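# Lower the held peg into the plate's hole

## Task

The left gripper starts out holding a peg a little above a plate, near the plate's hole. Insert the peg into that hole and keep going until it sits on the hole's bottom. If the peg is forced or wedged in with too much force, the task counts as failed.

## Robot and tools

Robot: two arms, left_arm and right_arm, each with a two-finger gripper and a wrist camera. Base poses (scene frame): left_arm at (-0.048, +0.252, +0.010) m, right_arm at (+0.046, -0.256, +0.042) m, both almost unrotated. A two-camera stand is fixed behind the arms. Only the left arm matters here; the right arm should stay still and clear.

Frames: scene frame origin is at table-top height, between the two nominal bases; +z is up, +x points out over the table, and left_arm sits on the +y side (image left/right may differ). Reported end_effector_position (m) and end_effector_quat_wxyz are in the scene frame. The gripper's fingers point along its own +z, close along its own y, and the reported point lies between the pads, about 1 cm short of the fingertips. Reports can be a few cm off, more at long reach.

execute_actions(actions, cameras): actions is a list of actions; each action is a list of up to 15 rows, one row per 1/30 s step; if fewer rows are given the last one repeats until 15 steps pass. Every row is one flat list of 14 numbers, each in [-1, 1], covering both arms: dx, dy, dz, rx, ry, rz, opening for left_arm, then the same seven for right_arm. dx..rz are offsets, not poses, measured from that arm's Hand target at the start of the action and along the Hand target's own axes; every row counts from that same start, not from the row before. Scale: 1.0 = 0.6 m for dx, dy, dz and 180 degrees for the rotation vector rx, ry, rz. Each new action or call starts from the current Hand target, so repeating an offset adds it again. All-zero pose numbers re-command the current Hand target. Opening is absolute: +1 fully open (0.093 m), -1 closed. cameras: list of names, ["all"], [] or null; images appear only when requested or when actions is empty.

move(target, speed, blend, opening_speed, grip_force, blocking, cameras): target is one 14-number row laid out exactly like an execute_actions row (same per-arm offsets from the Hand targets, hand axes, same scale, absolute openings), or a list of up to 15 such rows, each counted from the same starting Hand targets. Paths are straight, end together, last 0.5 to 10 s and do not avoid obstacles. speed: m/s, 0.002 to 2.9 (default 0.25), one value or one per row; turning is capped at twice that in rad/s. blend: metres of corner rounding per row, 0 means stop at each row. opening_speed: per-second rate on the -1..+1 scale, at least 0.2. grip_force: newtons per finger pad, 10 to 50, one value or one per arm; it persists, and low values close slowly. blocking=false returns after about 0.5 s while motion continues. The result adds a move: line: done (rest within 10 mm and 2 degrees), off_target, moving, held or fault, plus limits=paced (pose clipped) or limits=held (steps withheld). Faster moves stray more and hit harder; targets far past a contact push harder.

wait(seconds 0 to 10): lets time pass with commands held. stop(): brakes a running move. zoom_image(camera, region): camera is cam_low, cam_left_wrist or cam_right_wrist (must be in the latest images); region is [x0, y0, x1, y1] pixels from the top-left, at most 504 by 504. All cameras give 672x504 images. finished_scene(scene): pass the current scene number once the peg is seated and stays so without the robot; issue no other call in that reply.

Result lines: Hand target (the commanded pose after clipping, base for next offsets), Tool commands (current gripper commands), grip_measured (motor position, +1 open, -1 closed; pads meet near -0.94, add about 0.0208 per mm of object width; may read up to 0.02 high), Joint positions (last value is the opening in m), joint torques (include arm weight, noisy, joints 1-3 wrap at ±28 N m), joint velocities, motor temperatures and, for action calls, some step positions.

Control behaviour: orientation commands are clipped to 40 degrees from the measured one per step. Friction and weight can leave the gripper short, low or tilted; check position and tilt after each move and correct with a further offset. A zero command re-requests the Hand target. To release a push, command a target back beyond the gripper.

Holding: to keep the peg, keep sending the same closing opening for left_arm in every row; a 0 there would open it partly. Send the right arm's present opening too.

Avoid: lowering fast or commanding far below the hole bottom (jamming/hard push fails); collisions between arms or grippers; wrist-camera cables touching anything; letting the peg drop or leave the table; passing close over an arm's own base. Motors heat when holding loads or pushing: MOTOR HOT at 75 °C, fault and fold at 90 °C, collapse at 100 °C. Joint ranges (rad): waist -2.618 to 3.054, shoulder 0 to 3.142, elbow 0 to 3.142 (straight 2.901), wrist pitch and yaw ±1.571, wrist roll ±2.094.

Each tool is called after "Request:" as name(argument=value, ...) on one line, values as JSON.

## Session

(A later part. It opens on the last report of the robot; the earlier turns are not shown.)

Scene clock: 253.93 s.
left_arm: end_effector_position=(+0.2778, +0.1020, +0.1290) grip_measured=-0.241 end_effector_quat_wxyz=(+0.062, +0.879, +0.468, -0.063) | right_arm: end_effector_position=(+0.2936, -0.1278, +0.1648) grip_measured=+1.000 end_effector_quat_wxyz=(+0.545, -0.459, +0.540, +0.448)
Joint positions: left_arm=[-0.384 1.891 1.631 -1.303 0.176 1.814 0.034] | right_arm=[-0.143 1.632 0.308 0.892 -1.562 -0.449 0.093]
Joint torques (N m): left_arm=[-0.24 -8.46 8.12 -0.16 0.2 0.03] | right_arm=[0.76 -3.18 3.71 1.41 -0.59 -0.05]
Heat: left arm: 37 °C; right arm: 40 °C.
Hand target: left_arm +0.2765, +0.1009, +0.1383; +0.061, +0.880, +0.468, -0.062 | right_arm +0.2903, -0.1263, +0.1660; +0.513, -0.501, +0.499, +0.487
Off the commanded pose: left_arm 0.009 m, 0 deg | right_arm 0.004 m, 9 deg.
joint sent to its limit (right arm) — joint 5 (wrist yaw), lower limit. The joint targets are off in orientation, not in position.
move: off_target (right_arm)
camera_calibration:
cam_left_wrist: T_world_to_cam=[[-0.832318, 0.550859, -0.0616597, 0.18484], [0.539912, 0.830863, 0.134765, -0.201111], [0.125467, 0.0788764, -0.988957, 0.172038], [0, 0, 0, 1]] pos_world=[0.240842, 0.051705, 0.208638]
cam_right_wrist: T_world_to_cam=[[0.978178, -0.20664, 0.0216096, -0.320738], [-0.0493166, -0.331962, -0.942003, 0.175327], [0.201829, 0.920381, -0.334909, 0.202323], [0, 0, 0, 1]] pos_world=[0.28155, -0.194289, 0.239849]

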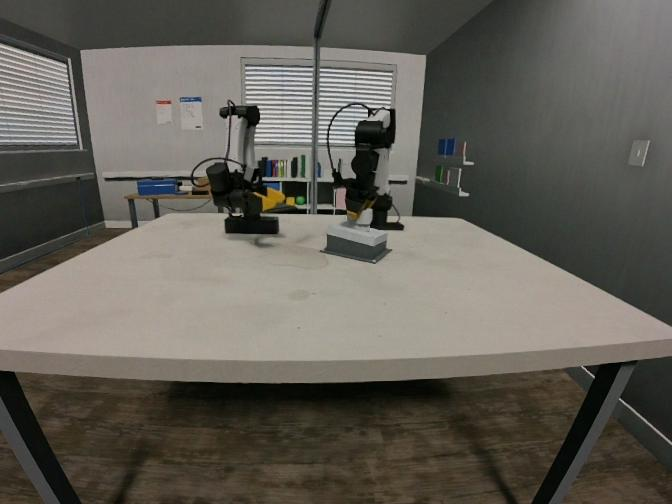

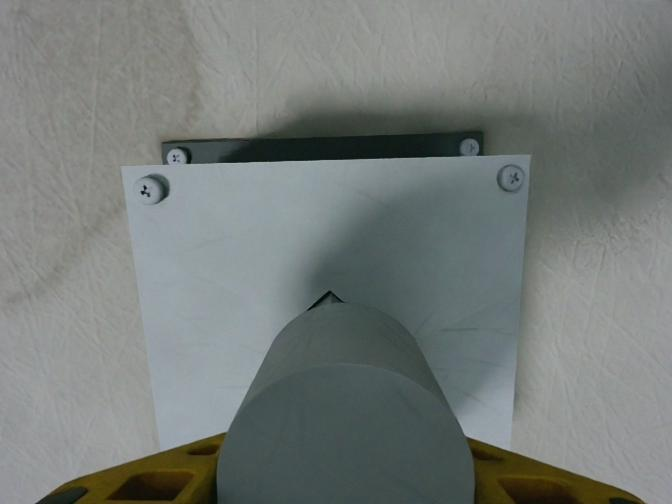

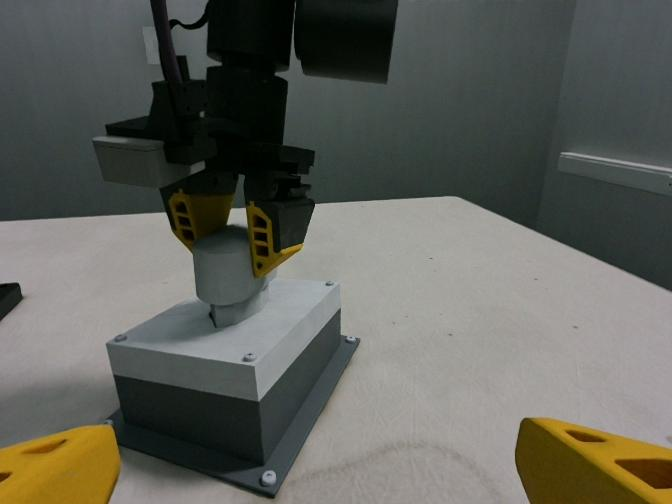

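Request:
move(target=[0.006,-0.0016,0.033,0,0,0,-0.9386,0,0,0,0,0,0,1], speed=0.03, cameras=["cam_low","cam_left_wrist","cam_right_wrist"])

Request:
zoom_image(camera="cam_right_wrist", region=[180, 210, 300, 340])

Request:
zoom_image(camera="cam_left_wrist", region=[270, 250, 400, 350])

Request:
zoom_image(camera="cam_low", region=[320, 190, 400, 270])

Scene clock: 263.73 s.
left_arm: end_effector_position=(+0.2787, +0.1019, +0.1196) grip_measured=-0.241 end_effector_quat_wxyz=(+0.063, +0.878, +0.470, -0.061) | right_arm: end_effector_position=(+0.2936, -0.1278, +0.1648) grip_measured=+1.000 end_effector_quat_wxyz=(+0.545, -0.459, +0.540, +0.448)
Joint positions: left_arm=[-0.384 1.891 1.594 -1.261 0.175 1.809 0.034] | right_arm=[-0.143 1.632 0.308 0.892 -1.562 -0.449 0.093]
Joint torques (N m): left_arm=[-0.2 -8.13 5.37 0.17 0.22 0.05] | right_arm=[0.75 -3.17 3.71 1.41 -0.59 -0.05]
Heat: left arm: 38 °C; right arm: 40 °C.
Hand target: left_arm +0.2767, +0.1010, +0.1181; +0.061, +0.880, +0.468, -0.062 | right_arm +0.2903, -0.1263, +0.1660; +0.513, -0.501, +0.499, +0.487
Off the commanded pose: left_arm 0.003 m, 0 deg | right_arm 0.004 m, 9 deg.
joint sent to its limit (right arm) — joint 5 (wrist yaw), lower limit. The joint targets are off in orientation, not in position.
move: off_target (right_arm)
camera_calibration:
cam_left_wrist: T_world_to_cam=[[-0.834913, 0.54645, -0.0656767, 0.186815], [0.534938, 0.833756, 0.13672, -0.199392], [0.129469, 0.0790167, -0.98843, 0.161377], [0, 0, 0, 1]] pos_world=[0.241743, 0.0514077, 0.19904]
cam_right_wrist: T_world_to_cam=[[0.978178, -0.20664, 0.0216096, -0.320738], [-0.0493166, -0.331962, -0.942003, 0.175327], [0.201829, 0.920381, -0.334909, 0.202323], [0, 0, 0, 1]] pos_world=[0.28155, -0.194289, 0.239849]

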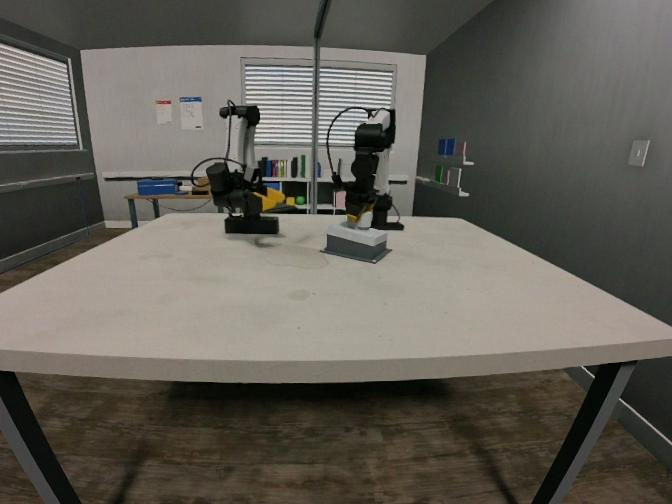

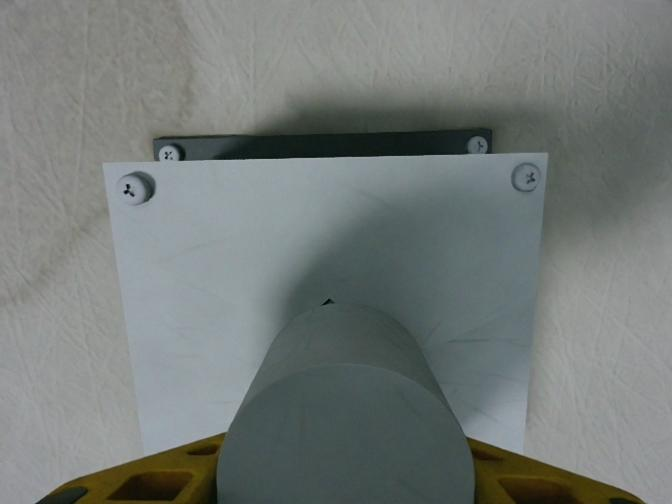

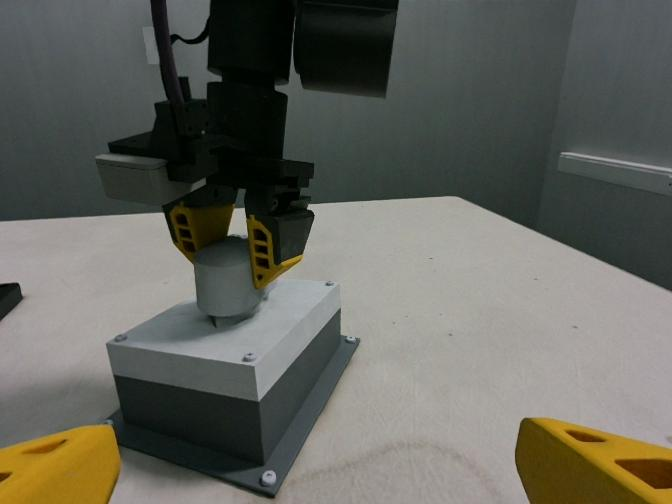

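Scaled by 3.877 from the camera's 672x504 image, which has a finer 960x720 frame.

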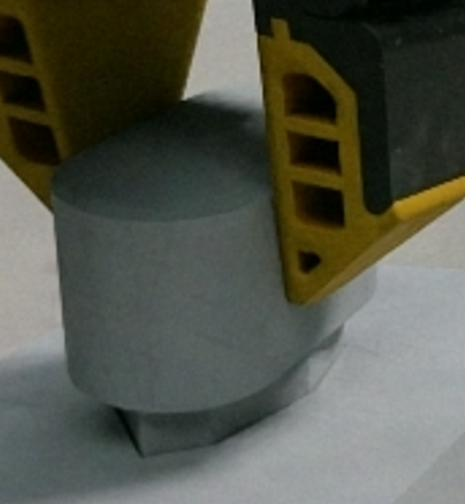

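Scaled by 3.877 from the camera's 672x504 image, which has a finer 960x720 frame.

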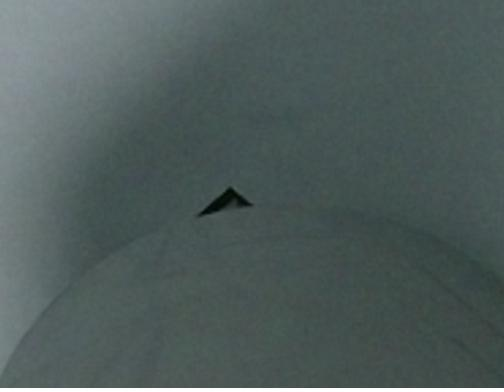

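Scaled by 6.300 from the camera's 672x504 image, which has a finer 960x720 frame.

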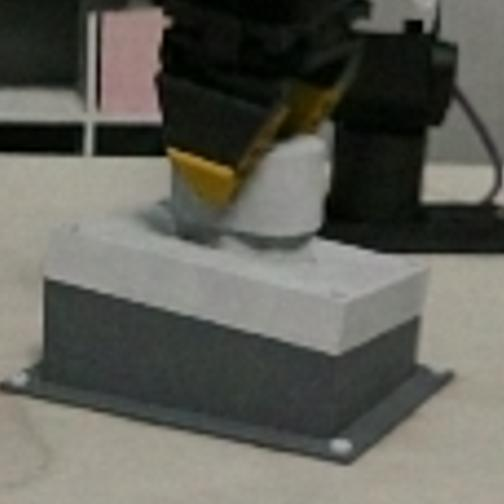

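Request:
move(target=[0.0043,-0.001,0.022,0,0,0,-0.9386,0,0,0,0,0,0,1], speed=0.03, cameras=["cam_low","cam_right_wrist"])

Request:
zoom_image(camera="cam_right_wrist", region=[180, 210, 300, 340])

Scene clock: 269.10 s.
left_arm: end_effector_position=(+0.2787, +0.1015, +0.1136) grip_measured=-0.241 end_effector_quat_wxyz=(+0.064, +0.874, +0.477, -0.061) | right_arm: end_effector_position=(+0.2936, -0.1278, +0.1648) grip_measured=+1.000 end_effector_quat_wxyz=(+0.545, -0.459, +0.540, +0.448)
Joint positions: left_arm=[-0.384 1.891 1.57 -1.234 0.177 1.792 0.034] | right_arm=[-0.143 1.632 0.308 0.892 -1.562 -0.449 0.093]
Joint torques (N m): left_arm=[-0.16 -7.69 3.66 0.38 0.2 0.22] | right_arm=[0.75 -3.17 3.7 1.41 -0.59 -0.06]
Heat: left arm: 38 °C; right arm: 40 °C.
Hand target: left_arm +0.2769, +0.1014, +0.1046; +0.061, +0.880, +0.468, -0.062 | right_arm +0.2903, -0.1263, +0.1660; +0.513, -0.501, +0.499, +0.487
Off the commanded pose: left_arm 0.009 m, 1 deg | right_arm 0.004 m, 9 deg.
joint sent to its limit (right arm) — joint 5 (wrist yaw), lower limit. The joint targets are off in orientation, not in position.
move: off_target (right_arm)
camera_calibration:
cam_right_wrist: T_world_to_cam=[[0.978178, -0.20664, 0.0216096, -0.320738], [-0.0493166, -0.331962, -0.942003, 0.175327], [0.201829, 0.920381, -0.334909, 0.202323], [0, 0, 0, 1]] pos_world=[0.28155, -0.194289, 0.239849]
Images, in order (width x height): cam_low 672x504, cam_right_wrist 672x504.

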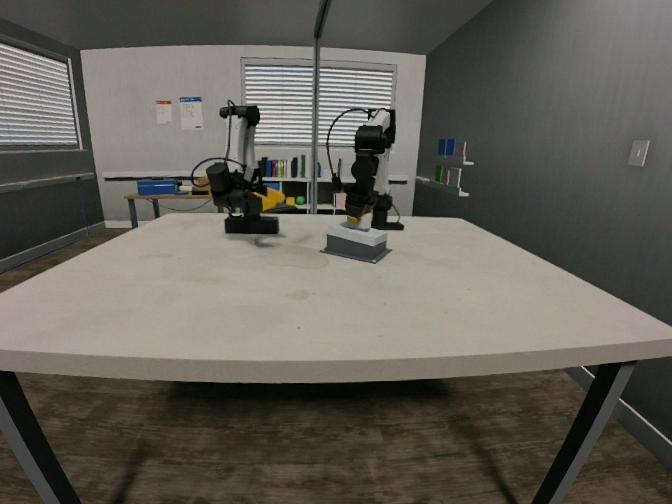

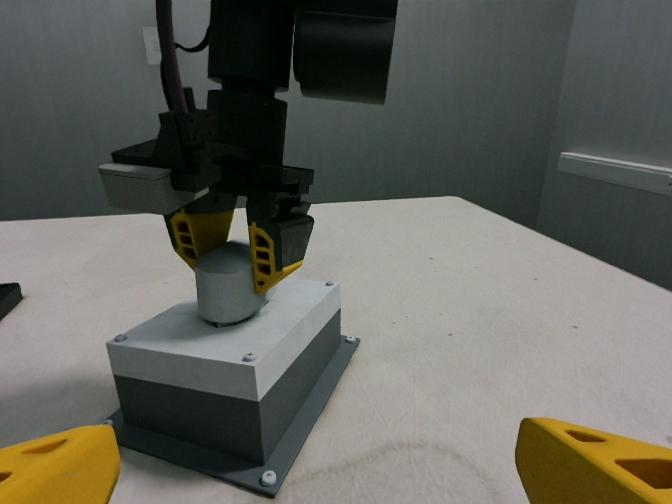

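Scaled by 3.877 from the camera's 672x504 image, which has a finer 960x720 frame.

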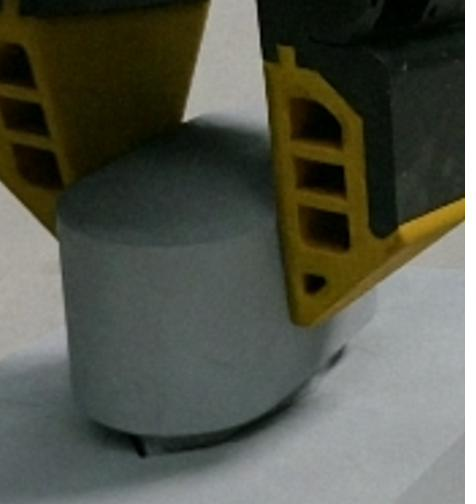

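Request:
move(target=[[0.001,0,0.004,0,-0.012,-0.012,-0.9386,0,0,0,0,0,0,1],[0.001,0,0.004,0,0.006,-0.012,-0.9386,0,0,0,0,0,0,1],[0.001,0,0.004,0,-0.003,-0.006,-0.9386,0,0,0,0,0,0,1]], speed=0.04, cameras=["cam_low","cam_right_wrist"])

Request:
zoom_image(camera="cam_right_wrist", region=[180, 210, 300, 340])

Request:
zoom_image(camera="cam_low", region=[320, 190, 400, 270])

Scene clock: 276.20 s.
left_arm: end_effector_position=(+0.2788, +0.1015, +0.1133) grip_measured=-0.241 end_effector_quat_wxyz=(+0.067, +0.872, +0.481, -0.062) | right_arm: end_effector_position=(+0.2936, -0.1278, +0.1648) grip_measured=+1.000 end_effector_quat_wxyz=(+0.545, -0.459, +0.540, +0.448)
Joint positions: left_arm=[-0.381 1.888 1.564 -1.228 0.182 1.785 0.034] | right_arm=[-0.143 1.632 0.308 0.892 -1.562 -0.449 0.093]
Joint torques (N m): left_arm=[0.03 -7.13 3.71 0.39 0.24 0.17] | right_arm=[0.75 -3.18 3.71 1.41 -0.59 -0.05]
Heat: left arm: 38 °C; right arm: 40 °C.
Hand target: left_arm +0.2772, +0.1014, +0.1022; +0.062, +0.875, +0.476, -0.067 | right_arm +0.2903, -0.1263, +0.1660; +0.513, -0.501, +0.499, +0.487
Off the commanded pose: left_arm 0.011 m, 1 deg | right_arm 0.004 m, 9 deg.
joint sent to its limit (right arm) — joint 5 (wrist yaw), lower limit. The joint targets are off in orientation, not in position.
move: off_target (left_arm, right_arm)
camera_calibration:
cam_right_wrist: T_world_to_cam=[[0.978178, -0.20664, 0.0216096, -0.320738], [-0.0493166, -0.331962, -0.942003, 0.175327], [0.201829, 0.920381, -0.334909, 0.202323], [0, 0, 0, 1]] pos_world=[0.28155, -0.194289, 0.239849]
Images, in order (width x height): cam_low 672x504, cam_right_wrist 672x504.

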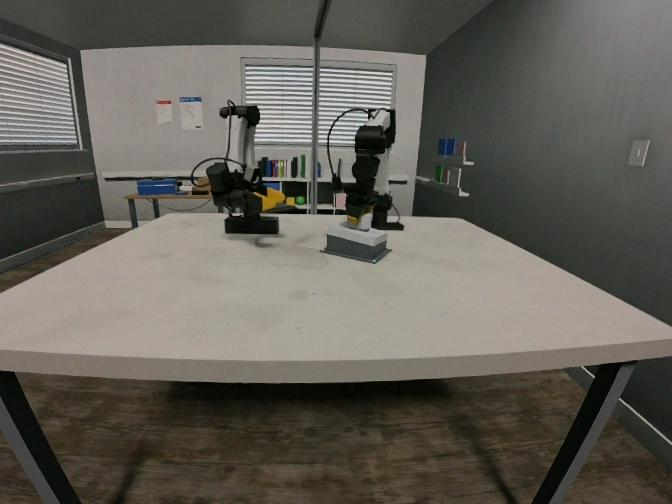

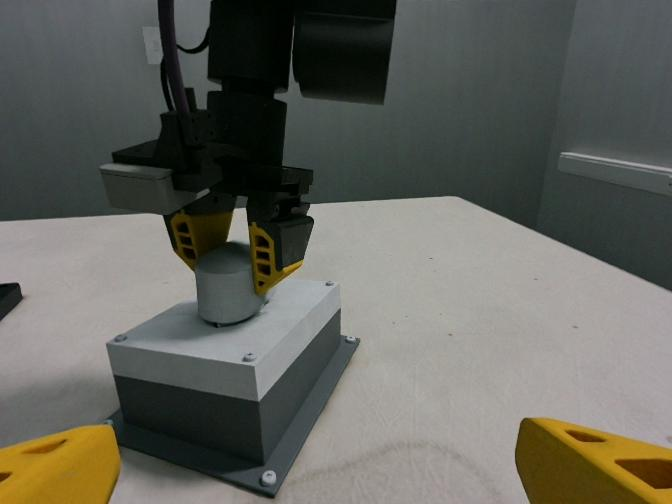

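Scaled by 3.877 from the camera's 672x504 image, which has a finer 960x720 frame.

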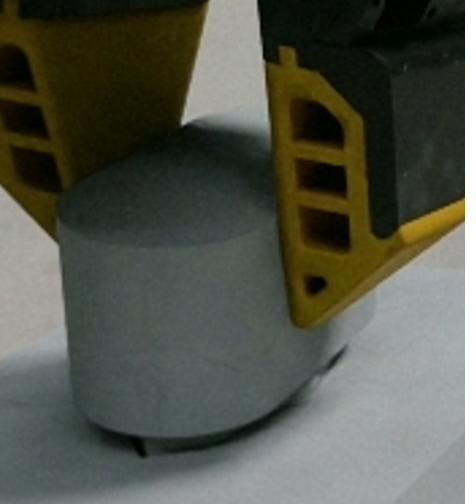

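Scaled by 6.300 from the camera's 672x504 image, which has a finer 960x720 frame.

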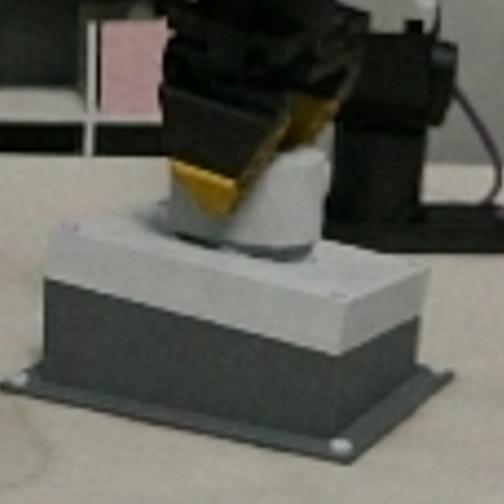

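Request:
move(target=[[-0.003,0,-0.012,0,0,0,-0.9386,0,0,0,0,0,0,1],[-0.003,0,-0.012,0,0,0,0.3,0,0,0,0,0,0,1],[-0.03,0,-0.17,0,0,0,0.3,0,0,0,0,0,0,1]], speed=0.1, cameras=["cam_left_wrist","cam_right_wrist"])

Request:
zoom_image(camera="cam_right_wrist", region=[180, 210, 300, 340])

Scene clock: 282.17 s.
left_arm: end_effector_position=(+0.2813, +0.1007, +0.1996) grip_measured=+0.297 end_effector_quat_wxyz=(+0.083, +0.873, +0.477, -0.048) | right_arm: end_effector_position=(+0.2936, -0.1278, +0.1648) grip_measured=+1.000 end_effector_quat_wxyz=(+0.545, -0.459, +0.540, +0.448)
Joint positions: left_arm=[-0.381 1.888 1.909 -1.53 0.182 1.79 0.059] | right_arm=[-0.143 1.632 0.308 0.892 -1.562 -0.449 0.093]
Joint torques (N m): left_arm=[0.34 -8.28 7.27 -0.23 0.27 0.1] | right_arm=[0.75 -3.17 3.7 1.41 -0.59 -0.06]
Heat: left arm: 39 °C; right arm: 40 °C.
Hand target: left_arm +0.2732, +0.1042, +0.2057; +0.062, +0.875, +0.476, -0.067 | right_arm +0.2903, -0.1263, +0.1660; +0.513, -0.501, +0.499, +0.487
Off the commanded pose: left_arm 0.011 m, 3 deg | right_arm 0.004 m, 9 deg.
joint sent to its limit (left arm) — joint 4 (wrist pitch), lower limit. The joint targets still meet the commanded pose.
joint sent to its limit (right arm) — joint 5 (wrist yaw), lower limit. The joint targets are off in orientation, not in position.
move: off_target (left_arm, right_arm)
camera_calibration:
cam_left_wrist: T_world_to_cam=[[-0.843017, 0.526431, -0.110421, 0.208021], [0.511513, 0.8481, 0.138133, -0.205861], [0.166366, 0.0599662, -0.984239, 0.231006], [0, 0, 0, 1]] pos_world=[0.242234, 0.0512296, 0.278771]
cam_right_wrist: T_world_to_cam=[[0.978178, -0.20664, 0.0216096, -0.320738], [-0.0493166, -0.331962, -0.942003, 0.175327], [0.201829, 0.920381, -0.334909, 0.202323], [0, 0, 0, 1]] pos_world=[0.28155, -0.194289, 0.239849]
Images, in order (width x height): cam_left_wrist 672x504, cam_right_wrist 672x504.

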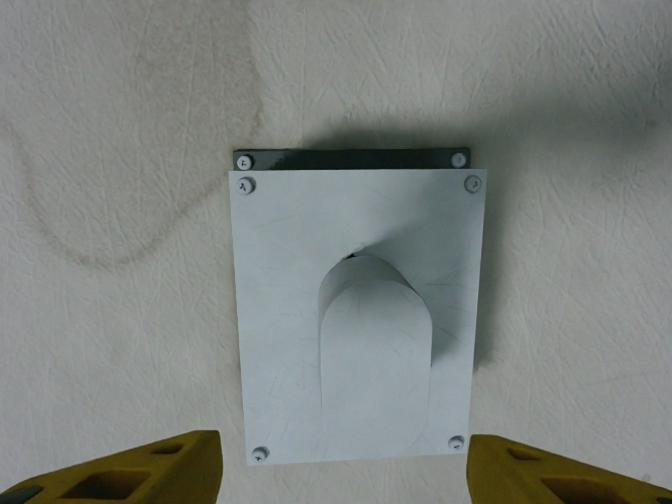

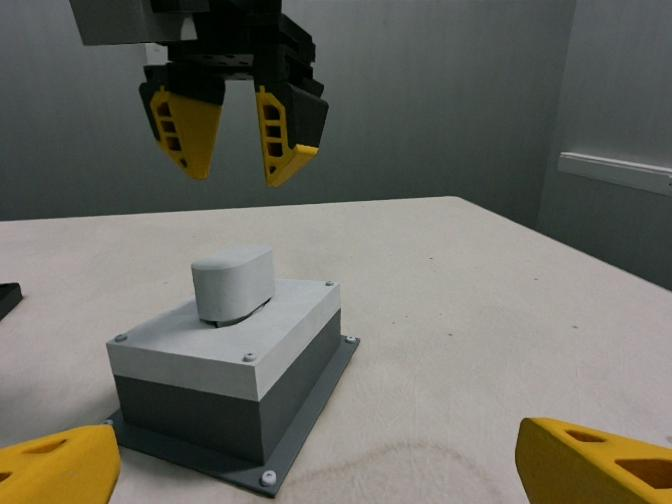

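Scaled by 3.877 from the camera's 672x504 image, which has a finer 960x720 frame.

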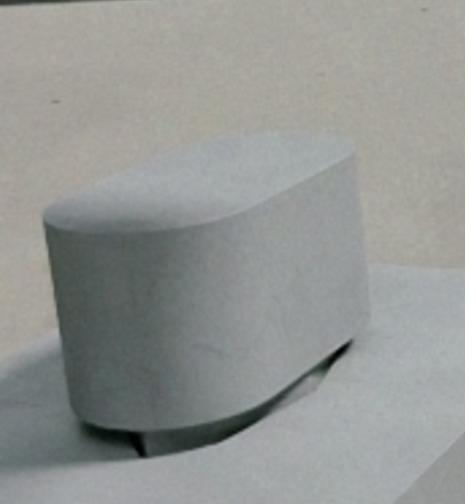

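Request:
finished_scene(scene=1)

The scene is finished: the task was done.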